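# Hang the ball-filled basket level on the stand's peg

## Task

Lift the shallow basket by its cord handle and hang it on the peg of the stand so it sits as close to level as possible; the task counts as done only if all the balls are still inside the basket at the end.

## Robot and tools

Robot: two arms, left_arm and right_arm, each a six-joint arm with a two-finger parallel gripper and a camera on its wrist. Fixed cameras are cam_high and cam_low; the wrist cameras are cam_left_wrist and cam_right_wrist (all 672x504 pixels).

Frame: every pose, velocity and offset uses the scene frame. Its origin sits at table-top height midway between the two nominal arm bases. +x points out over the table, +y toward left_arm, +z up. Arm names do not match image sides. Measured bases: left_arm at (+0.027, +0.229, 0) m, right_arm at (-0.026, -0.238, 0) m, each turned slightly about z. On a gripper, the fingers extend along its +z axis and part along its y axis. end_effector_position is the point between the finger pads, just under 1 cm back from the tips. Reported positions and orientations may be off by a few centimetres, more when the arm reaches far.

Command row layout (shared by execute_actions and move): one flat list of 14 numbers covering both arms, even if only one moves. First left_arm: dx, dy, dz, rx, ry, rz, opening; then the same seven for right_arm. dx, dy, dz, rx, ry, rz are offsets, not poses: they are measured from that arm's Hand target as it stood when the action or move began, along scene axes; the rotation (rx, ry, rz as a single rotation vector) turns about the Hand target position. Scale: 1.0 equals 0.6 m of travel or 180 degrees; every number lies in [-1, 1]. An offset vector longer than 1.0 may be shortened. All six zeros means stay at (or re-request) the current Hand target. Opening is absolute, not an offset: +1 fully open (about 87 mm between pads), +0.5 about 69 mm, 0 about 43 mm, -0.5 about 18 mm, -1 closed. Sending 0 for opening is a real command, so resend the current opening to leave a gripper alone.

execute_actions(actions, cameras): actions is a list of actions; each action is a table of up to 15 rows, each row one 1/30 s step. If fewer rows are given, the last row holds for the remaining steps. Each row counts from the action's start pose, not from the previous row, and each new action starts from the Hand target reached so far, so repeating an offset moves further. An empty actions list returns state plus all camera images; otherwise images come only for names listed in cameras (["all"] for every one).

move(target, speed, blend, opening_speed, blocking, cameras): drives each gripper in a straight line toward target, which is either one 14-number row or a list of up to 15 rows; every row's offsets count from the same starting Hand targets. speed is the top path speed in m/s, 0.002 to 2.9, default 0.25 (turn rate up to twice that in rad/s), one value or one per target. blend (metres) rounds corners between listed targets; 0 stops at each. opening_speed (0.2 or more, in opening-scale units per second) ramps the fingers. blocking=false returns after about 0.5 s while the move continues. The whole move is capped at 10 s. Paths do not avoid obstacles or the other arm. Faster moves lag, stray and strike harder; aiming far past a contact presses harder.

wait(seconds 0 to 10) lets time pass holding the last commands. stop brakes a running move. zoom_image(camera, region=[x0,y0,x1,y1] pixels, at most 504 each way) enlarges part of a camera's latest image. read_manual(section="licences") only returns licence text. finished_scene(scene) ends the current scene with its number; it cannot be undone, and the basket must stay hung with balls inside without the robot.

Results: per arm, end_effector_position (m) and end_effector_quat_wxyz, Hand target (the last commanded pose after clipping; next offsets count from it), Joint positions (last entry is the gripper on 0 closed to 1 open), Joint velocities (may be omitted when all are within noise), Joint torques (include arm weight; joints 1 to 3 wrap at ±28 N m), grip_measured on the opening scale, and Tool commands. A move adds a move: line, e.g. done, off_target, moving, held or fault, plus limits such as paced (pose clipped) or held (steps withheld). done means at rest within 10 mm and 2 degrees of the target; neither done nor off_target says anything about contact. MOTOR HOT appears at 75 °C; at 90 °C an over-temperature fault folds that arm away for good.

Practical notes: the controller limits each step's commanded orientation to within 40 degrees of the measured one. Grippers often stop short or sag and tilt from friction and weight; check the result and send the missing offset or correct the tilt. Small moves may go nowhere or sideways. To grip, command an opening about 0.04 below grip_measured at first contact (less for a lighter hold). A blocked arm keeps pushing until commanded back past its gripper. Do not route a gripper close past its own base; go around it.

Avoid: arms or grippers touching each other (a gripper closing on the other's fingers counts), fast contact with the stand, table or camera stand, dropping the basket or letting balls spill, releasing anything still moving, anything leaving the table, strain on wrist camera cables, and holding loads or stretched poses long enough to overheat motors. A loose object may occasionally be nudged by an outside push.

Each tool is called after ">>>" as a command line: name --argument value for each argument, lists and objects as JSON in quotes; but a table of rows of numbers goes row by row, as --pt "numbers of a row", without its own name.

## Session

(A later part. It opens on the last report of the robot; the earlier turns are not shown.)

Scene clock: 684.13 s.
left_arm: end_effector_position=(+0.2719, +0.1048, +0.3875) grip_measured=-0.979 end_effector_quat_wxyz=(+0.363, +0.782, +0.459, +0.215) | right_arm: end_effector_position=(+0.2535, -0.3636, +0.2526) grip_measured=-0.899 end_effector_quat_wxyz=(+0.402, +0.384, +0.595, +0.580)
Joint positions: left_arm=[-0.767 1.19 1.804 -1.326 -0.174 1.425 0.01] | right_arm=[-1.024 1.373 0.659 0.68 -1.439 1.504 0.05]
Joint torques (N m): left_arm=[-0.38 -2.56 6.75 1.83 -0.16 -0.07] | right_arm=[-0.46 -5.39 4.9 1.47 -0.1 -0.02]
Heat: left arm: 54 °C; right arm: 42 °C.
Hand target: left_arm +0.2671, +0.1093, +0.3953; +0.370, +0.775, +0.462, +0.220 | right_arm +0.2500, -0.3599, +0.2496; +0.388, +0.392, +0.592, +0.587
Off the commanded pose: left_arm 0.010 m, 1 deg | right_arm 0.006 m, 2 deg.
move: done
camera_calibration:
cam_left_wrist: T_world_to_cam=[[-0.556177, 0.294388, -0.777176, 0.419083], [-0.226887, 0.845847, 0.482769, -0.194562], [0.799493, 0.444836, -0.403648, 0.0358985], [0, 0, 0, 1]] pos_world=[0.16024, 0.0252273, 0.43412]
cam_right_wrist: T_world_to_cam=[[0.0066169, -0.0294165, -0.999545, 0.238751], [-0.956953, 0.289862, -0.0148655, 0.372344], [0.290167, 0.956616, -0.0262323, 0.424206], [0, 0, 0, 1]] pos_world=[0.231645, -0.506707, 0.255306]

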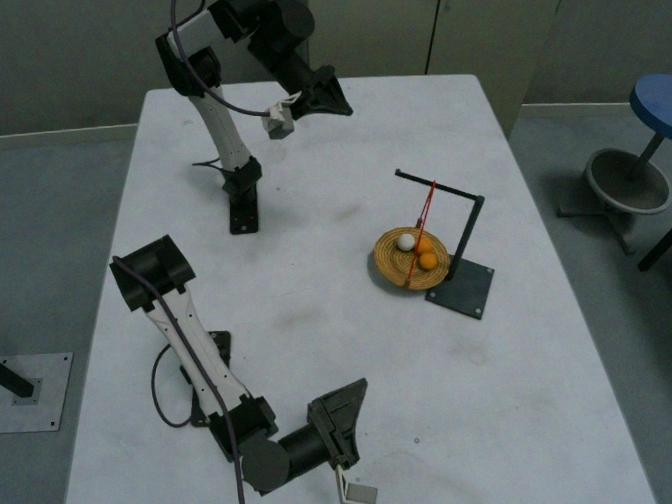

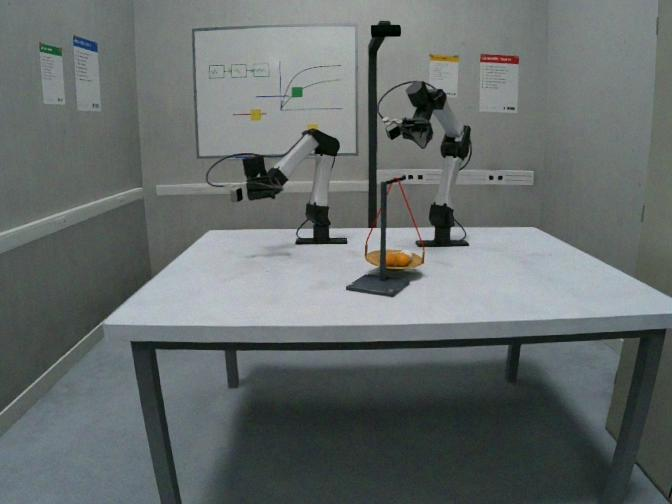

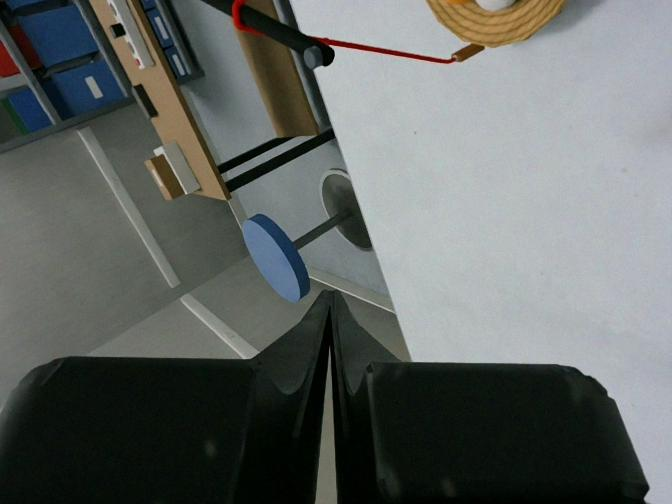

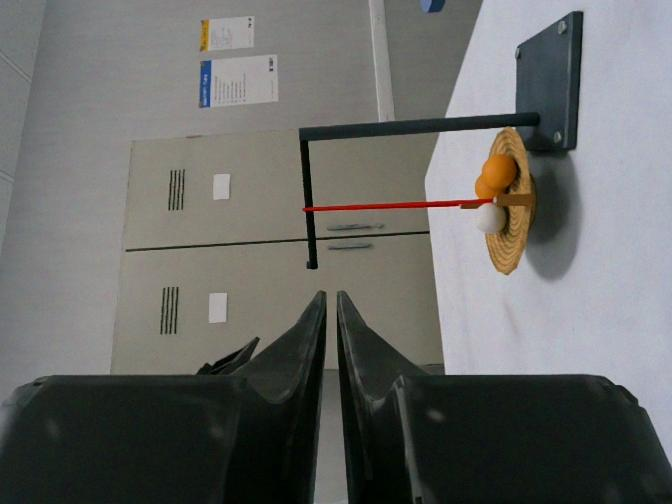

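>>> zoom_image --camera "cam_right_wrist" --region '[450, 180, 550, 230]'

>>> zoom_image --camera "cam_right_wrist" --region '[290, 180, 340, 230]'

>>> zoom_image --camera "cam_low" --region '[360, 235, 380, 265]'

>>> zoom_image --camera "cam_low" --region '[414, 240, 434, 270]'

Scaled by 5.040 from the camera's 672x504 image, which has a finer 960x720 frame.

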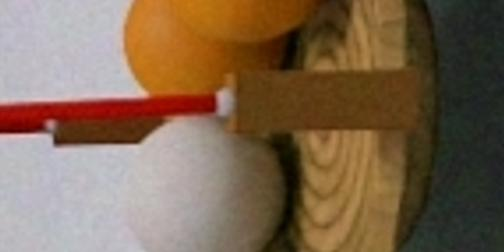

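Scaled by 10.080 from the camera's 672x504 image, which has a finer 960x720 frame.

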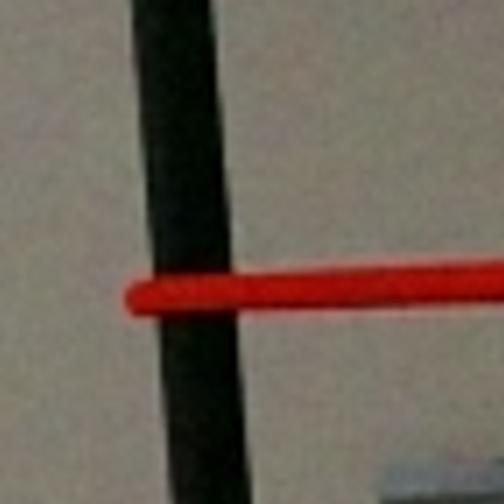

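Scaled by 16.800 from the camera's 672x504 image, which has a finer 960x720 frame.

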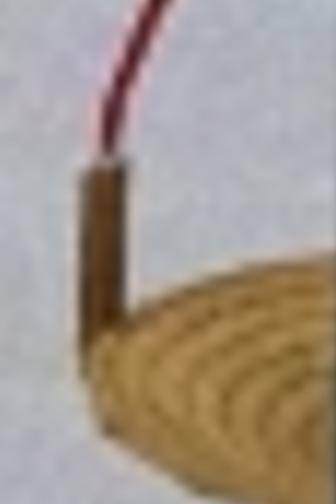

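Scaled by 16.800 from the camera's 672x504 image, which has a finer 960x720 frame.

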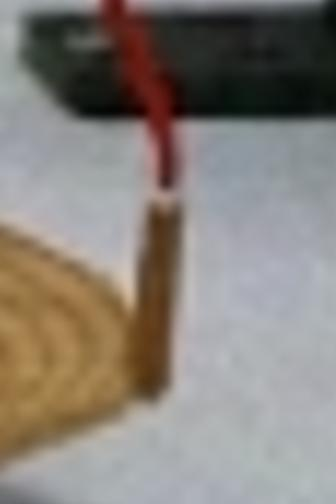

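>>> zoom_image --camera "cam_right_wrist" --region '[480, 95, 560, 155]'

>>> zoom_image --camera "cam_high" --region '[425, 230, 485, 290]'

Scaled by 6.300 from the camera's 672x504 image, which has a finer 960x720 frame.

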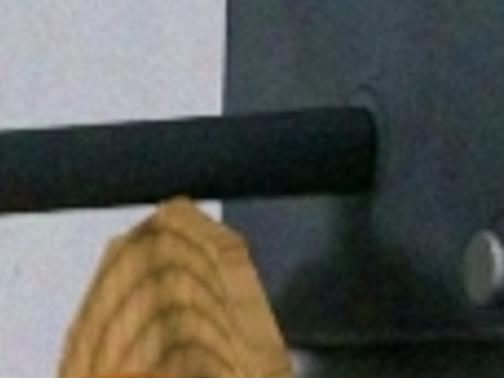

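Scaled by 8.400 from the camera's 672x504 image, which has a finer 960x720 frame.

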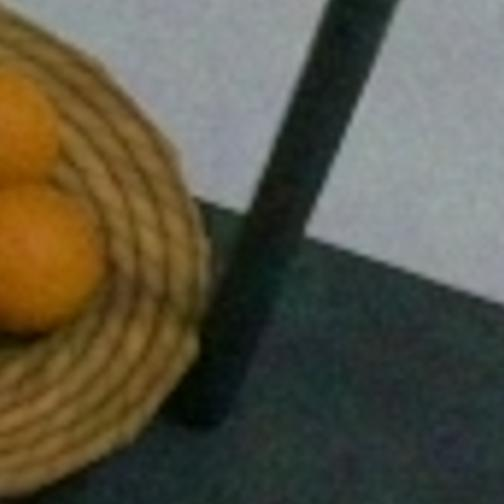

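>>> move --target '[0.295,-0.197,-0.039,0.0239,0.0439,0.0023,-1,0,0,0,0,0,0,-0.9]' --speed 0.12 --cameras '["all"]'

>>> zoom_image --camera "cam_low" --region '[375, 150, 415, 190]'

>>> zoom_image --camera "cam_right_wrist" --region '[250, 110, 350, 290]'

>>> zoom_image --camera "cam_high" --region '[380, 130, 500, 230]'

Scene clock: 803.53 s.
left_arm: end_effector_position=(+0.4413, -0.0084, +0.3767) grip_measured=-0.979 end_effector_quat_wxyz=(+0.341, +0.788, +0.469, +0.206) | right_arm: end_effector_position=(+0.2535, -0.3636, +0.2524) grip_measured=-0.899 end_effector_quat_wxyz=(+0.401, +0.385, +0.595, +0.580)
Joint positions: left_arm=[-0.686 2.116 2.846 -1.488 -0.118 1.467 0.01] | right_arm=[-1.024 1.373 0.659 0.677 -1.439 1.504 0.05]
Joint torques (N m): left_arm=[0.76 -7.94 6.13 1.77 0.11 0.13] | right_arm=[-0.57 -5.48 5.2 1.44 -0.09 0.02]
Heat: left arm: 53 °C; right arm: 41 °C.
Hand target: left_arm +0.4441, -0.0090, +0.3717; +0.307, +0.801, +0.480, +0.184 | right_arm +0.2500, -0.3599, +0.2496; +0.388, +0.392, +0.592, +0.587
Off the commanded pose: left_arm 0.006 m, 5 deg | right_arm 0.006 m, 2 deg.
elbow stopped short (left arm): the move would have taken joint 3 (elbow) straighter than the controller allows.
move: off_target (left_arm)
camera_calibration:
cam_left_wrist: T_world_to_cam=[[-0.593582, 0.308594, -0.743256, 0.541978], [-0.214583, 0.829434, 0.515745, -0.0730882], [0.775638, 0.465627, -0.426118, -0.0343692], [0, 0, 0, 1]] pos_world=[0.332683, -0.0906259, 0.425878]
cam_right_wrist: T_world_to_cam=[[0.00510709, -0.0267737, -0.999628, 0.239963], [-0.956991, 0.289842, -0.0126523, 0.37177], [0.290073, 0.9567, -0.0241419, 0.423723], [0, 0, 0, 1]] pos_world=[0.231644, -0.506706, 0.254807]

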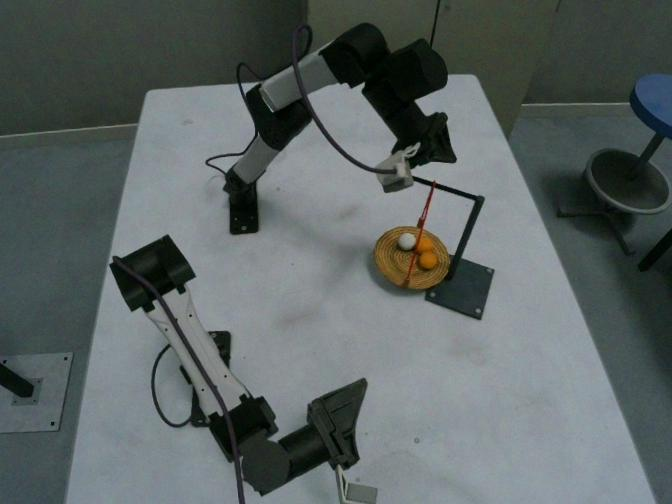

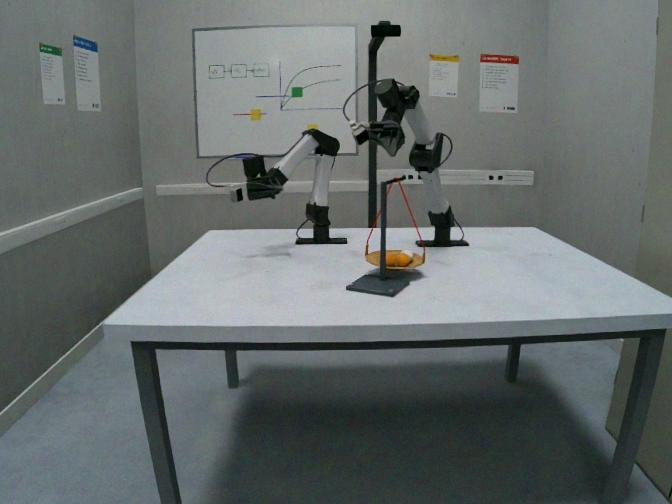

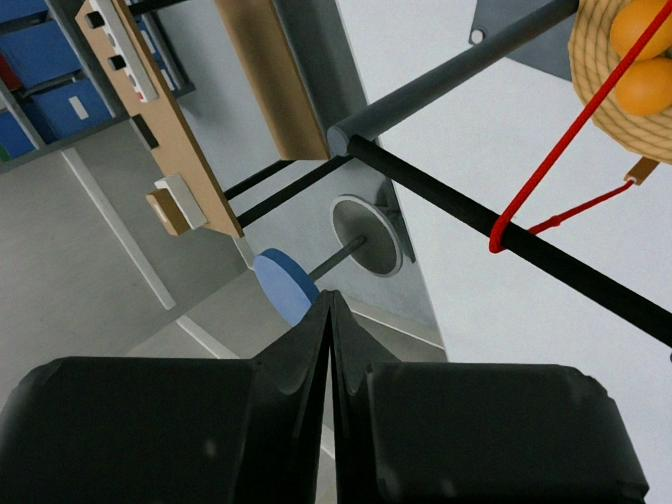

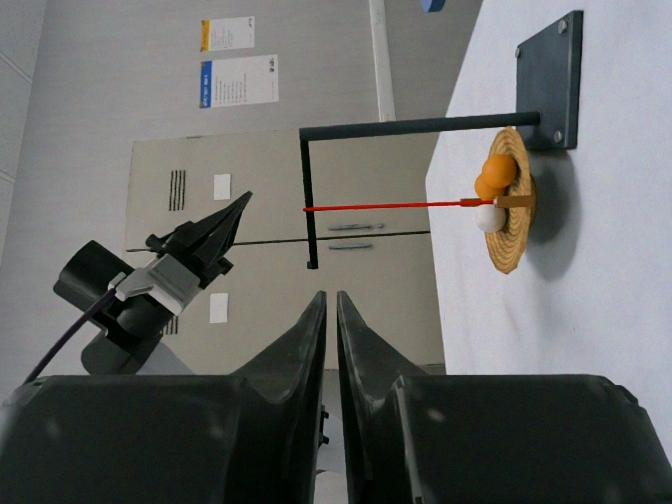

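Scaled by 12.600 from the camera's 672x504 image, which has a finer 960x720 frame.

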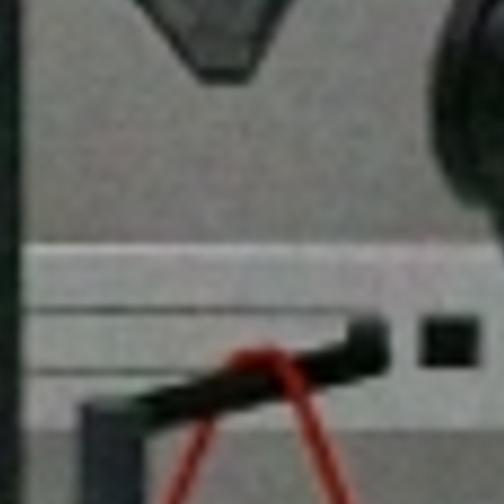

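Scaled by 2.800 from the camera's 672x504 image, which has a finer 960x720 frame.

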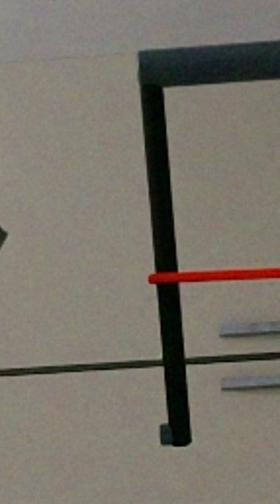

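Scaled by 4.200 from the camera's 672x504 image, which has a finer 960x720 frame.

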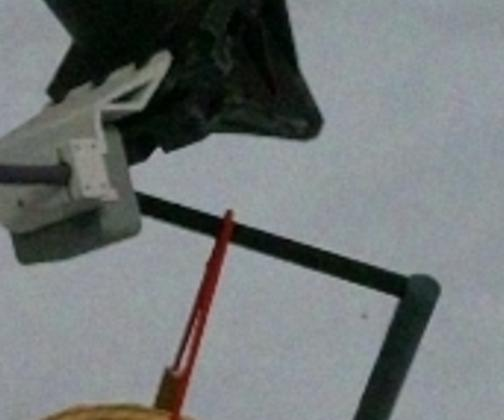

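>>> move --target '[-0.005,0.0133,-0.0875,0,0,0,-1,0,0,0,0,0,0,-0.9]' --speed 0.04 --cameras '["all"]'

>>> zoom_image --camera "cam_low" --region '[375, 150, 415, 190]'

>>> zoom_image --camera "cam_right_wrist" --region '[250, 140, 350, 260]'

>>> zoom_image --camera "cam_high" --region '[380, 130, 500, 230]'

Scene clock: 819.87 s.
left_arm: end_effector_position=(+0.4438, -0.0051, +0.3117) grip_measured=-0.979 end_effector_quat_wxyz=(+0.295, +0.805, +0.480, +0.185) | right_arm: end_effector_position=(+0.2535, -0.3636, +0.2524) grip_measured=-0.899 end_effector_quat_wxyz=(+0.401, +0.385, +0.595, +0.580)
Joint positions: left_arm=[-0.673 1.913 2.252 -1.206 -0.107 1.467 0.01] | right_arm=[-1.024 1.373 0.659 0.677 -1.439 1.504 0.05]
Joint torques (N m): left_arm=[0.9 -12.07 4.27 1.89 0.15 0.04] | right_arm=[-0.5 -5.3 5.09 1.44 -0.1 -0.01]
Heat: left arm: 54 °C; right arm: 41 °C.
Hand target: left_arm +0.4412, -0.0009, +0.3192; +0.307, +0.800, +0.481, +0.184 | right_arm +0.2500, -0.3599, +0.2496; +0.388, +0.392, +0.592, +0.587
Off the commanded pose: left_arm 0.009 m, 1 deg | right_arm 0.006 m, 2 deg.
move: done
camera_calibration:
cam_left_wrist: T_world_to_cam=[[-0.659661, 0.346851, -0.666739, 0.499828], [-0.16909, 0.795899, 0.581338, -0.0826084], [0.732295, 0.496225, -0.466374, -0.0336074], [0, 0, 0, 1]] pos_world=[0.340359, -0.0909409, 0.365604]
cam_right_wrist: T_world_to_cam=[[0.00510709, -0.0267737, -0.999628, 0.239963], [-0.956991, 0.289842, -0.0126523, 0.37177], [0.290073, 0.9567, -0.0241419, 0.423723], [0, 0, 0, 1]] pos_world=[0.231644, -0.506706, 0.254807]

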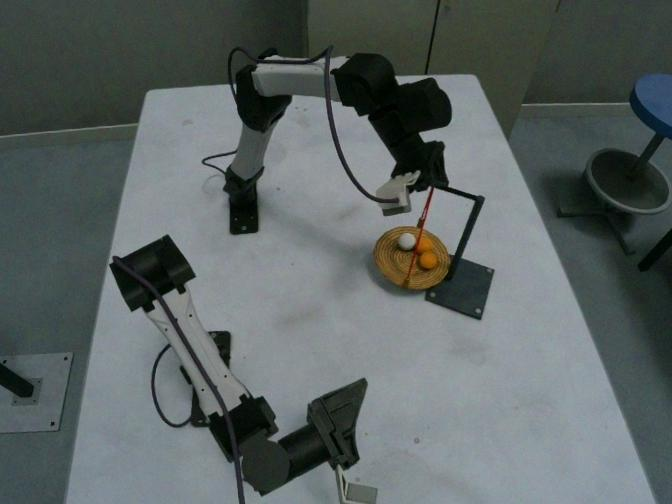

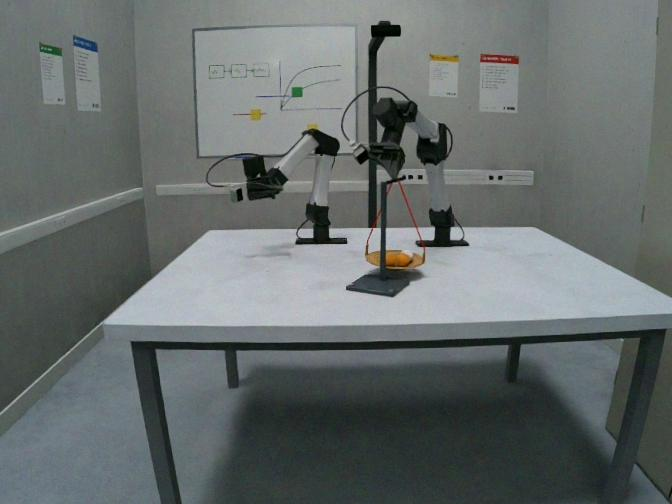

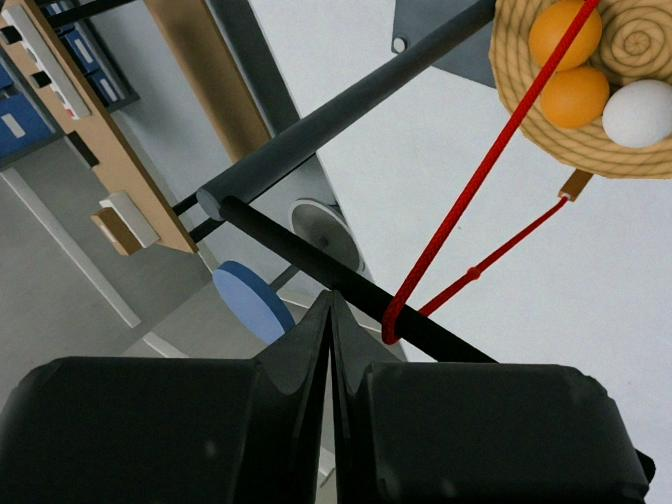

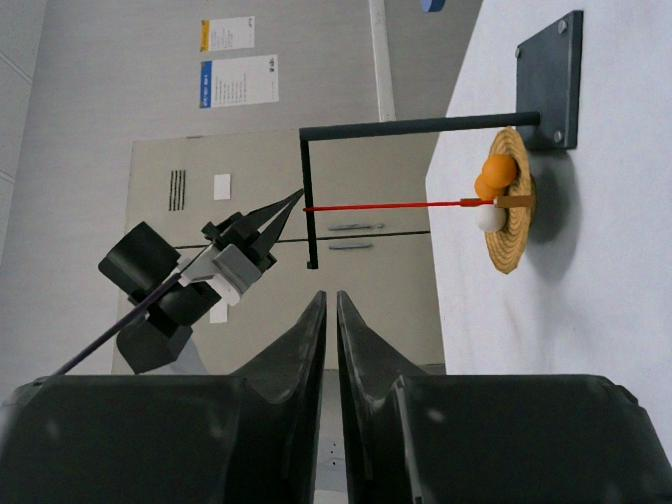

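Scaled by 12.600 from the camera's 672x504 image, which has a finer 960x720 frame.

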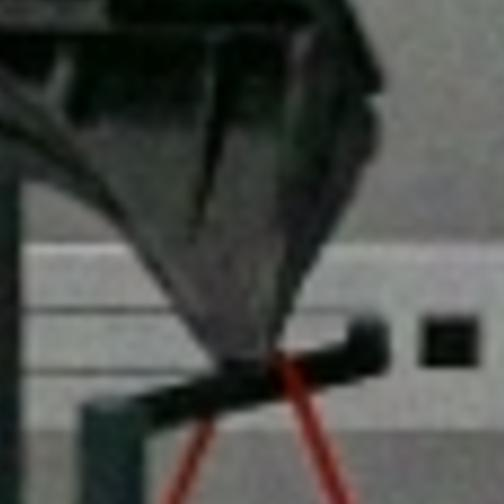

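Scaled by 4.200 from the camera's 672x504 image, which has a finer 960x720 frame.

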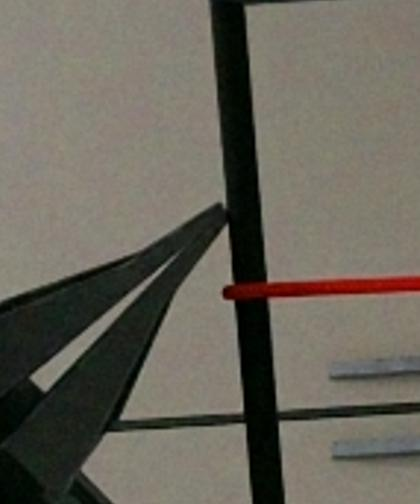

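Scaled by 4.200 from the camera's 672x504 image, which has a finer 960x720 frame.

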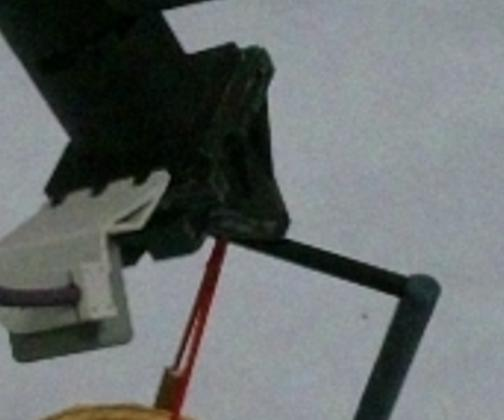

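>>> move --target '[-0.0472,0.0180,-0.005,0,0,0,-1,0,0,0,0,0,0,-0.9]' --speed 0.02 --cameras '["all"]'

>>> zoom_image --camera "cam_low" --region '[375, 150, 415, 190]'

>>> zoom_image --camera "cam_right_wrist" --region '[250, 140, 350, 260]'

Scene clock: 836.47 s.
left_arm: end_effector_position=(+0.4238, +0.0048, +0.3124) grip_measured=-0.979 end_effector_quat_wxyz=(+0.308, +0.802, +0.477, +0.187) | right_arm: end_effector_position=(+0.2535, -0.3636, +0.2524) grip_measured=-0.899 end_effector_quat_wxyz=(+0.401, +0.385, +0.595, +0.580)
Joint positions: left_arm=[-0.682 1.774 2.053 -1.119 -0.107 1.462 0.01] | right_arm=[-1.024 1.373 0.659 0.677 -1.439 1.504 0.05]
Joint torques (N m): left_arm=[-0.29 -11.3 4.55 1.6 -0.01 -0.11] | right_arm=[-0.76 -5.03 5.31 1.47 -0.12 0.02]
Heat: left arm: 52 °C; right arm: 41 °C.
Hand target: left_arm +0.4128, +0.0098, +0.3162; +0.307, +0.801, +0.480, +0.184 | right_arm +0.2500, -0.3599, +0.2496; +0.388, +0.392, +0.592, +0.587
Off the commanded pose: left_arm 0.013 m, 1 deg | right_arm 0.006 m, 2 deg.
move: off_target (left_arm)
camera_calibration:
cam_left_wrist: T_world_to_cam=[[-0.644694, 0.337539, -0.685884, 0.483318], [-0.17619, 0.80747, 0.562983, -0.0855946], [0.743859, 0.483798, -0.4611, -0.0300801], [0, 0, 0, 1]] pos_world=[0.318887, -0.0794708, 0.365819]
cam_right_wrist: T_world_to_cam=[[0.00510709, -0.0267737, -0.999628, 0.239963], [-0.956991, 0.289842, -0.0126523, 0.37177], [0.290073, 0.9567, -0.0241419, 0.423723], [0, 0, 0, 1]] pos_world=[0.231644, -0.506706, 0.254807]

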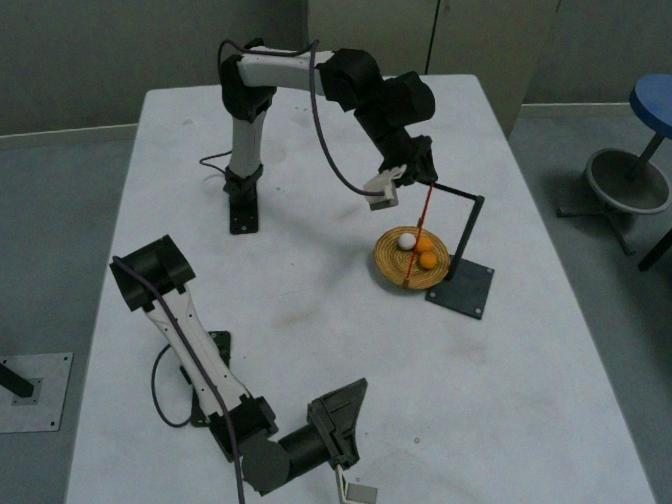

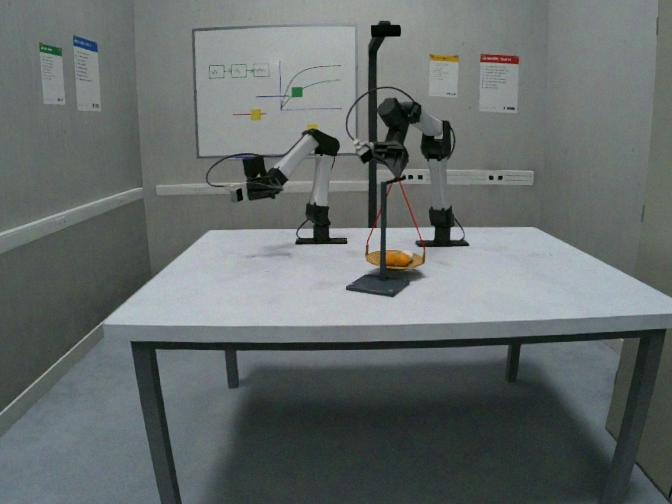

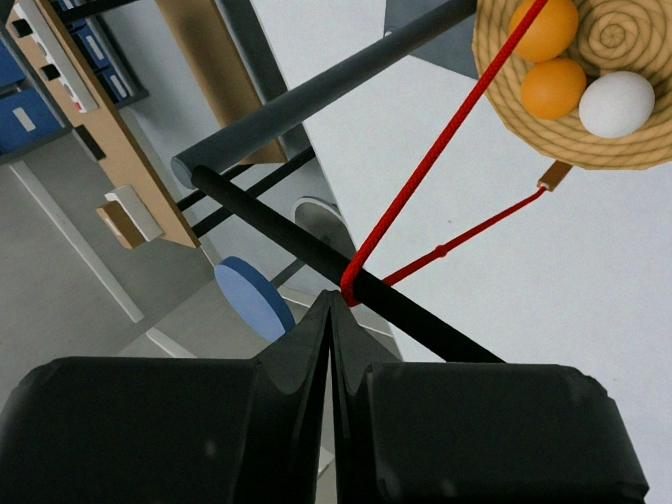

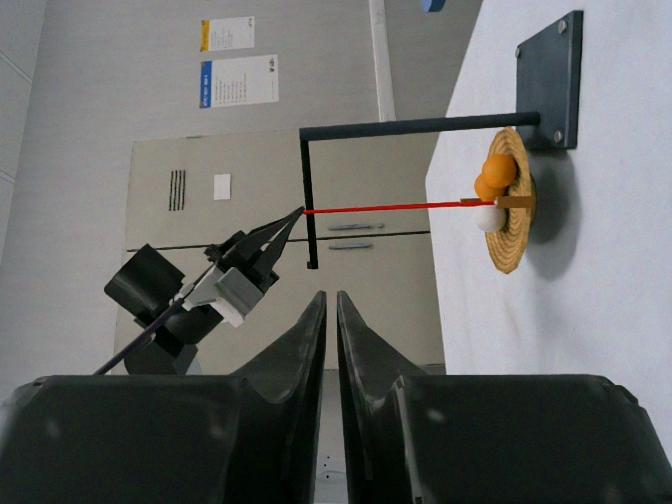

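Scaled by 12.600 from the camera's 672x504 image, which has a finer 960x720 frame.

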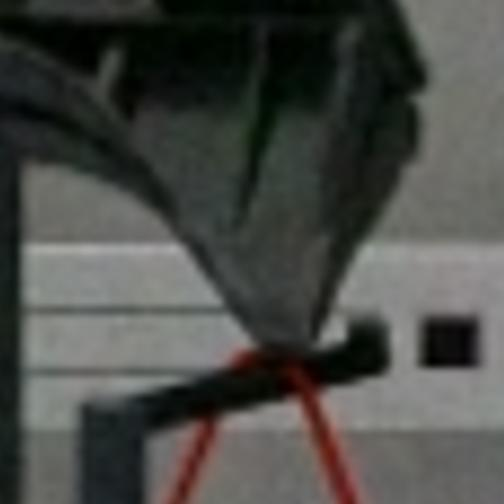

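Scaled by 4.200 from the camera's 672x504 image, which has a finer 960x720 frame.

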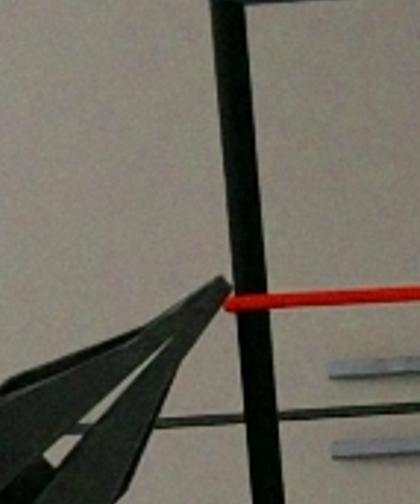

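>>> move --target '[-0.0383,0.0132,-0.003,0,0,0,-1,0,0,0,0,0,0,-0.9]' --speed 0.02 --cameras '["all"]'

>>> zoom_image --camera "cam_low" --region '[355, 150, 435, 285]'

>>> zoom_image --camera "cam_right_wrist" --region '[250, 140, 350, 260]'

Scene clock: 846.63 s.
left_arm: end_effector_position=(+0.4001, +0.0126, +0.3106) grip_measured=-0.980 end_effector_quat_wxyz=(+0.307, +0.802, +0.477, +0.185) | right_arm: end_effector_position=(+0.2535, -0.3636, +0.2524) grip_measured=-0.899 end_effector_quat_wxyz=(+0.401, +0.385, +0.595, +0.580)
Joint positions: left_arm=[-0.705 1.675 1.931 -1.101 -0.119 1.443 0.01] | right_arm=[-1.024 1.373 0.659 0.677 -1.439 1.504 0.05]
Joint torques (N m): left_arm=[-0.42 -10.37 4.75 1.61 -0.07 -0.11] | right_arm=[-0.75 -5.42 5.33 1.48 -0.11 -0.07]
Heat: left arm: 51 °C; right arm: 41 °C.
Hand target: left_arm +0.3898, +0.0177, +0.3145; +0.307, +0.800, +0.480, +0.184 | right_arm +0.2500, -0.3599, +0.2496; +0.388, +0.392, +0.592, +0.587
Off the commanded pose: left_arm 0.012 m, 0 deg | right_arm 0.006 m, 2 deg.
move: off_target (left_arm)
camera_calibration:
cam_left_wrist: T_world_to_cam=[[-0.647599, 0.337154, -0.683332, 0.464474], [-0.172496, 0.808635, 0.562454, -0.0963477], [0.7422, 0.482117, -0.465513, -0.0149647], [0, 0, 0, 1]] pos_world=[0.29528, -0.0714741, 0.364615]
cam_right_wrist: T_world_to_cam=[[0.00510709, -0.0267737, -0.999628, 0.239963], [-0.956991, 0.289842, -0.0126523, 0.37177], [0.290073, 0.9567, -0.0241419, 0.423723], [0, 0, 0, 1]] pos_world=[0.231644, -0.506706, 0.254807]

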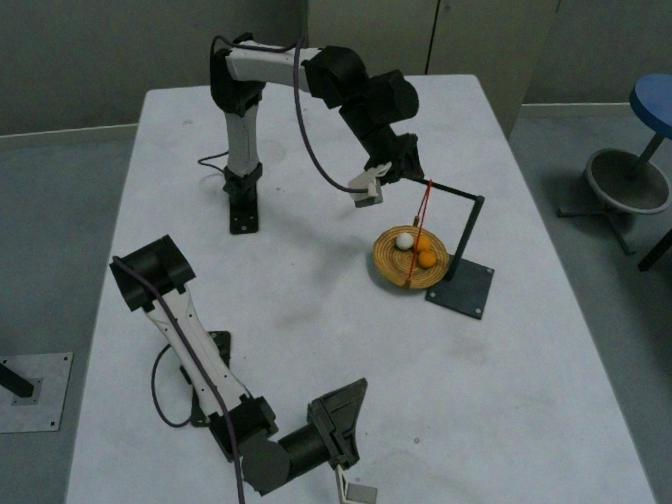

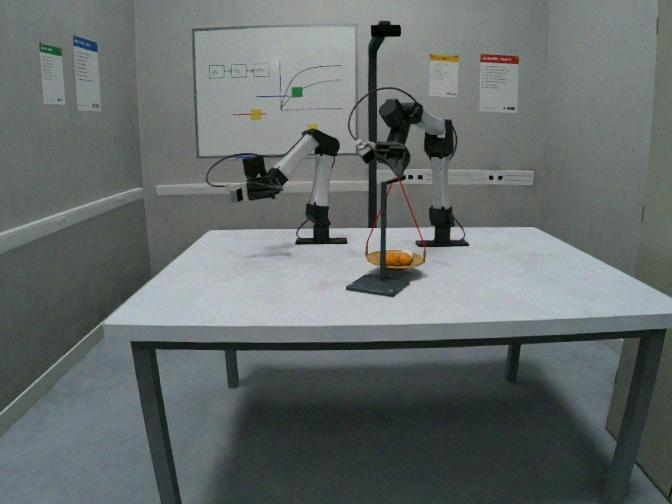

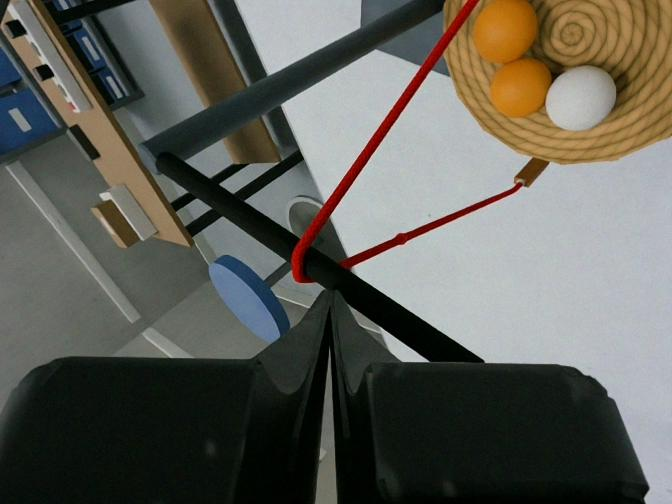

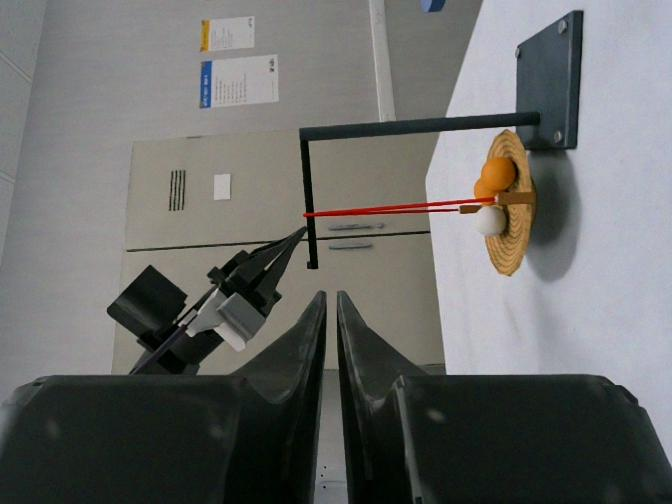

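Scaled by 3.733 from the camera's 672x504 image, which has a finer 960x720 frame.

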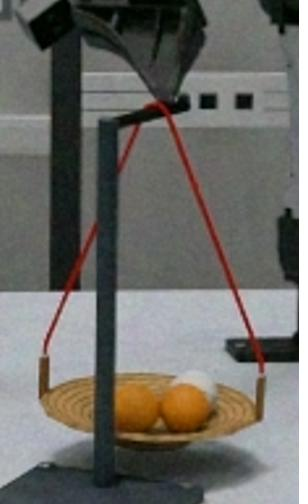

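Scaled by 4.200 from the camera's 672x504 image, which has a finer 960x720 frame.

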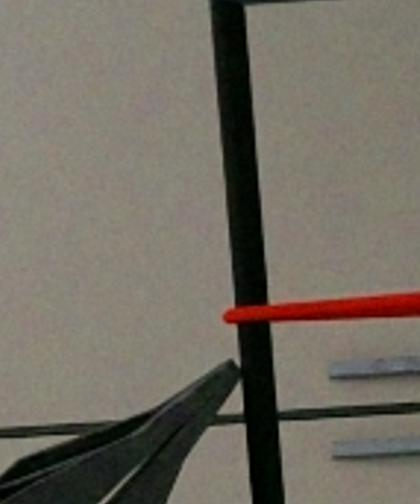

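>>> zoom_image --camera "cam_right_wrist" --region '[440, 95, 560, 285]'

>>> zoom_image --camera "cam_low" --region '[360, 230, 432, 275]'

>>> zoom_image --camera "cam_high" --region '[365, 160, 490, 300]'

Scaled by 2.653 from the camera's 672x504 image, which has a finer 960x720 frame.

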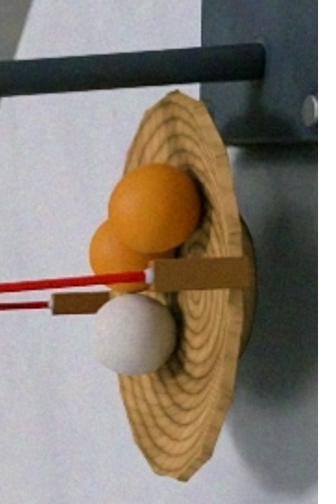

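Scaled by 7.000 from the camera's 672x504 image, which has a finer 960x720 frame.

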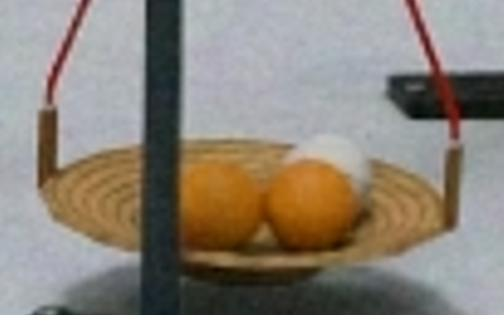

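Scaled by 3.600 from the camera's 672x504 image, which has a finer 960x720 frame.

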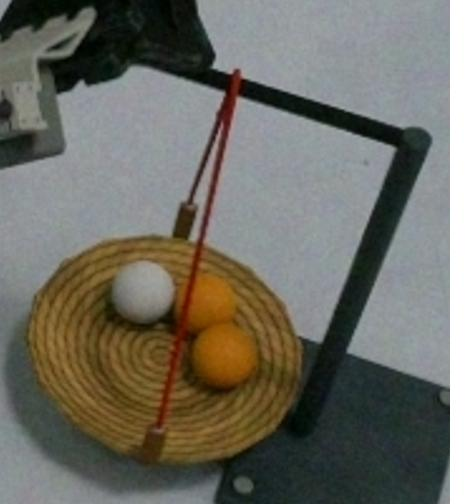

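>>> move --pt "-0.03 0.016 0.06 0 0 0 -1 0 0 0 0 0 0 -0.9" --pt "-0.18 0.12 0.12 0 0 0 -1 0 0 0 0 0 0 -0.9" --speed '[0.05,0.12]' --blend '[0.02,0]' --cameras '["all"]'

>>> zoom_image --camera "cam_right_wrist" --region '[440, 95, 560, 285]'

>>> zoom_image --camera "cam_low" --region '[360, 230, 432, 275]'

>>> zoom_image --camera "cam_high" --region '[365, 160, 490, 300]'

>>> zoom_image --camera "cam_right_wrist" --region '[290, 180, 340, 230]'

Scene clock: 866.90 s.
left_arm: end_effector_position=(+0.2867, +0.0854, +0.3811) grip_measured=-0.980 end_effector_quat_wxyz=(+0.304, +0.804, +0.478, +0.180) | right_arm: end_effector_position=(+0.2535, -0.3636, +0.2524) grip_measured=-0.899 end_effector_quat_wxyz=(+0.401, +0.385, +0.595, +0.580)
Joint positions: left_arm=[-0.772 1.411 2.054 -1.507 -0.156 1.39 0.01] | right_arm=[-1.024 1.373 0.659 0.677 -1.439 1.504 0.05]
Joint torques (N m): left_arm=[-0.38 -4.37 5.82 1.62 -0.15 -0.07] | right_arm=[-0.58 -5.37 5.08 1.44 -0.12 -0.04]
Heat: left arm: 51 °C; right arm: 41 °C.
Hand target: left_arm +0.2819, +0.0897, +0.3865; +0.307, +0.800, +0.480, +0.184 | right_arm +0.2500, -0.3599, +0.2496; +0.388, +0.392, +0.592, +0.587
Off the commanded pose: left_arm 0.008 m, 1 deg | right_arm 0.006 m, 2 deg.
move: done
camera_calibration:
cam_left_wrist: T_world_to_cam=[[-0.655191, 0.340404, -0.674426, 0.413252], [-0.163404, 0.807742, 0.566438, -0.218494], [0.73758, 0.481329, -0.473602, 0.071441], [0, 0, 0, 1]] pos_world=[0.182363, 0.00142716, 0.436305]
cam_right_wrist: T_world_to_cam=[[0.00510709, -0.0267737, -0.999628, 0.239963], [-0.956991, 0.289842, -0.0126523, 0.37177], [0.290073, 0.9567, -0.0241419, 0.423723], [0, 0, 0, 1]] pos_world=[0.231644, -0.506706, 0.254807]

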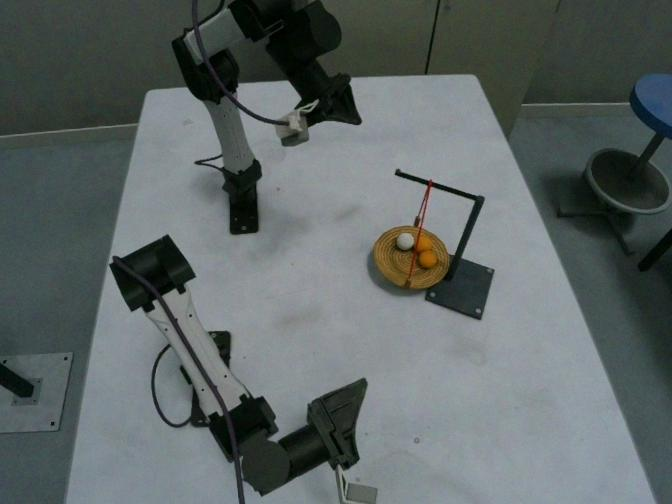

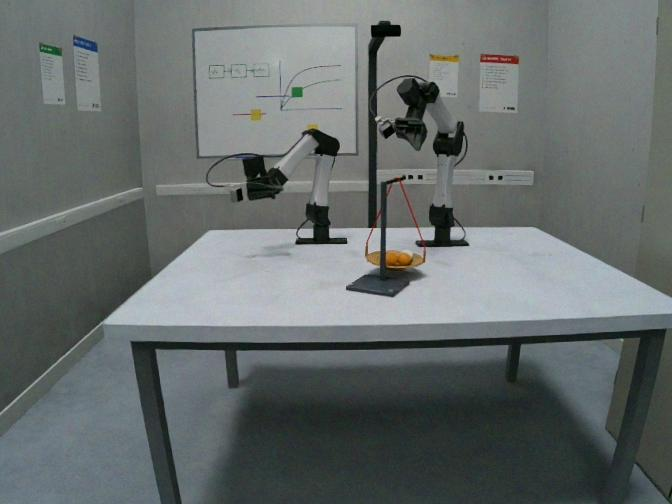

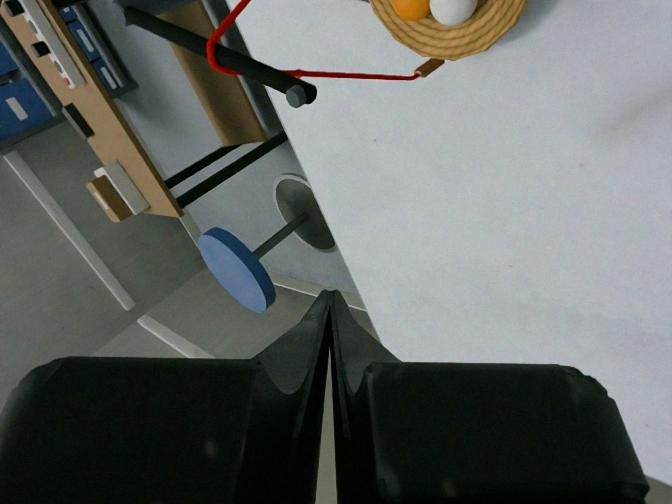

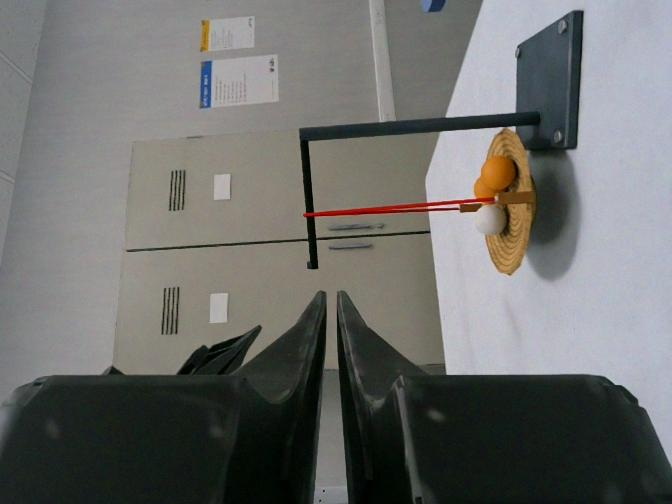

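Scaled by 2.653 from the camera's 672x504 image, which has a finer 960x720 frame.

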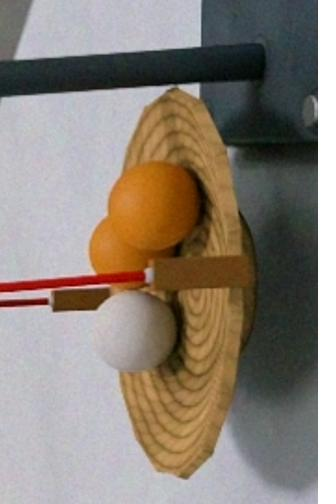

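Scaled by 7.000 from the camera's 672x504 image, which has a finer 960x720 frame.

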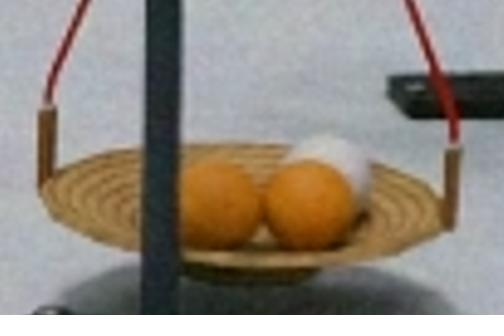

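Scaled by 3.600 from the camera's 672x504 image, which has a finer 960x720 frame.

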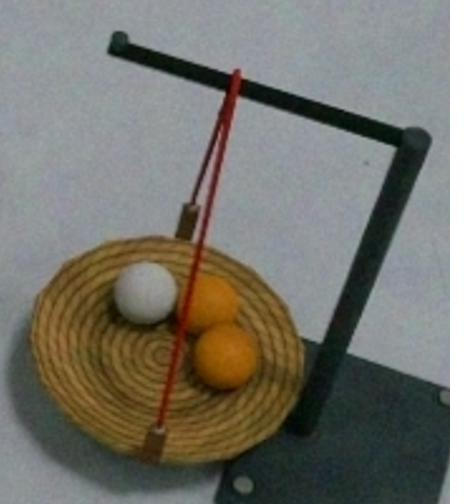

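Scaled by 10.080 from the camera's 672x504 image, which has a finer 960x720 frame.

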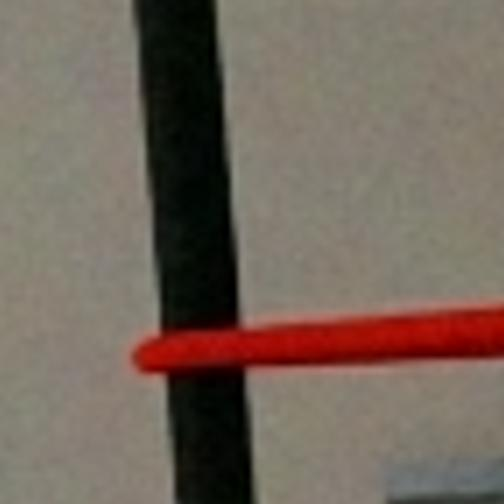

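>>> move --pt "0 0 0 0 0 0 -1 0.06 0.15 0.08 -0.2 -0.14 0.11 0.0" --pt "0 0 0 0 0 0 -1 0.167 0.383 0.084 -0.4202 -0.2976 0.2364 0.0" --pt "0 0 0 0 0 0 -1 0.26 0.4965 0.0812 -0.4202 -0.2976 0.2364 0.0" --speed '[0.25,0.25,0.12]' --blend '[0.03,0.02,0]' --cameras '["cam_right_wrist","cam_low"]'

Scene clock: 902.67 s.
left_arm: end_effector_position=(+0.2866, +0.0855, +0.3810) grip_measured=-0.980 end_effector_quat_wxyz=(+0.303, +0.804, +0.478, +0.180) | right_arm: end_effector_position=(+0.4003, -0.0627, +0.2979) grip_measured=+0.000 end_effector_quat_wxyz=(+0.524, -0.412, +0.676, +0.313)
Joint positions: left_arm=[-0.772 1.411 2.054 -1.508 -0.157 1.39 0.01] | right_arm=[0.122 1.636 1.546 -0.354 -0.937 -0.375 0.5]
Joint torques (N m): left_arm=[-0.38 -4.36 5.82 1.62 -0.15 -0.07] | right_arm=[-0.28 -5.75 9.88 1.84 -0.09 0.01]
Heat: left arm: 52 °C; right arm: 41 °C.
Hand target: left_arm +0.2819, +0.0898, +0.3864; +0.307, +0.800, +0.481, +0.184 | right_arm +0.4060, -0.0619, +0.2984; +0.522, -0.409, +0.680, +0.314
Off the commanded pose: left_arm 0.008 m, 1 deg | right_arm 0.006 m, 1 deg.
move: done
camera_calibration:
cam_right_wrist: T_world_to_cam=[[0.884567, -0.466375, 0.00600164, -0.38653], [-0.42193, -0.805621, -0.415873, 0.263013], [0.198788, 0.365335, -0.909403, 0.357537], [0, 0, 0, 1]] pos_world=[0.381811, -0.0989999, 0.436845]
Images, in order (width x height): cam_low 672x504, cam_right_wrist 672x504.

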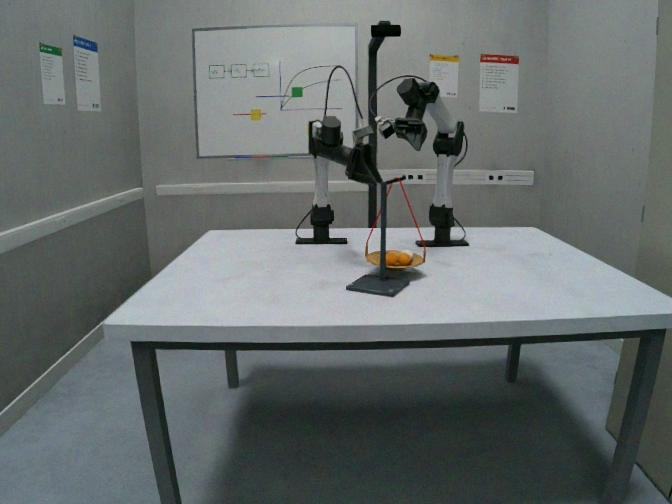

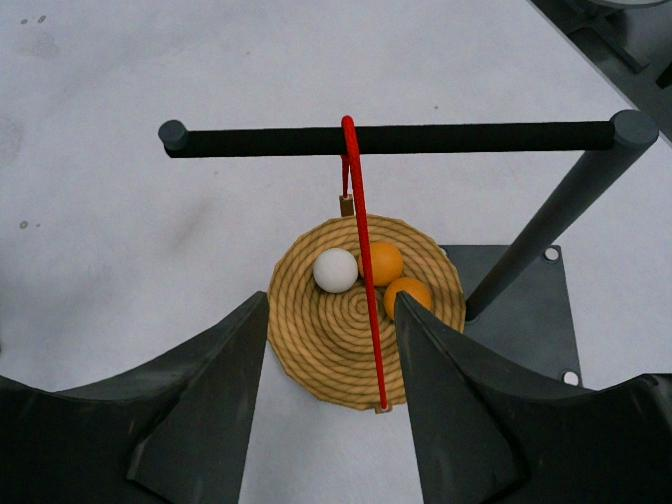

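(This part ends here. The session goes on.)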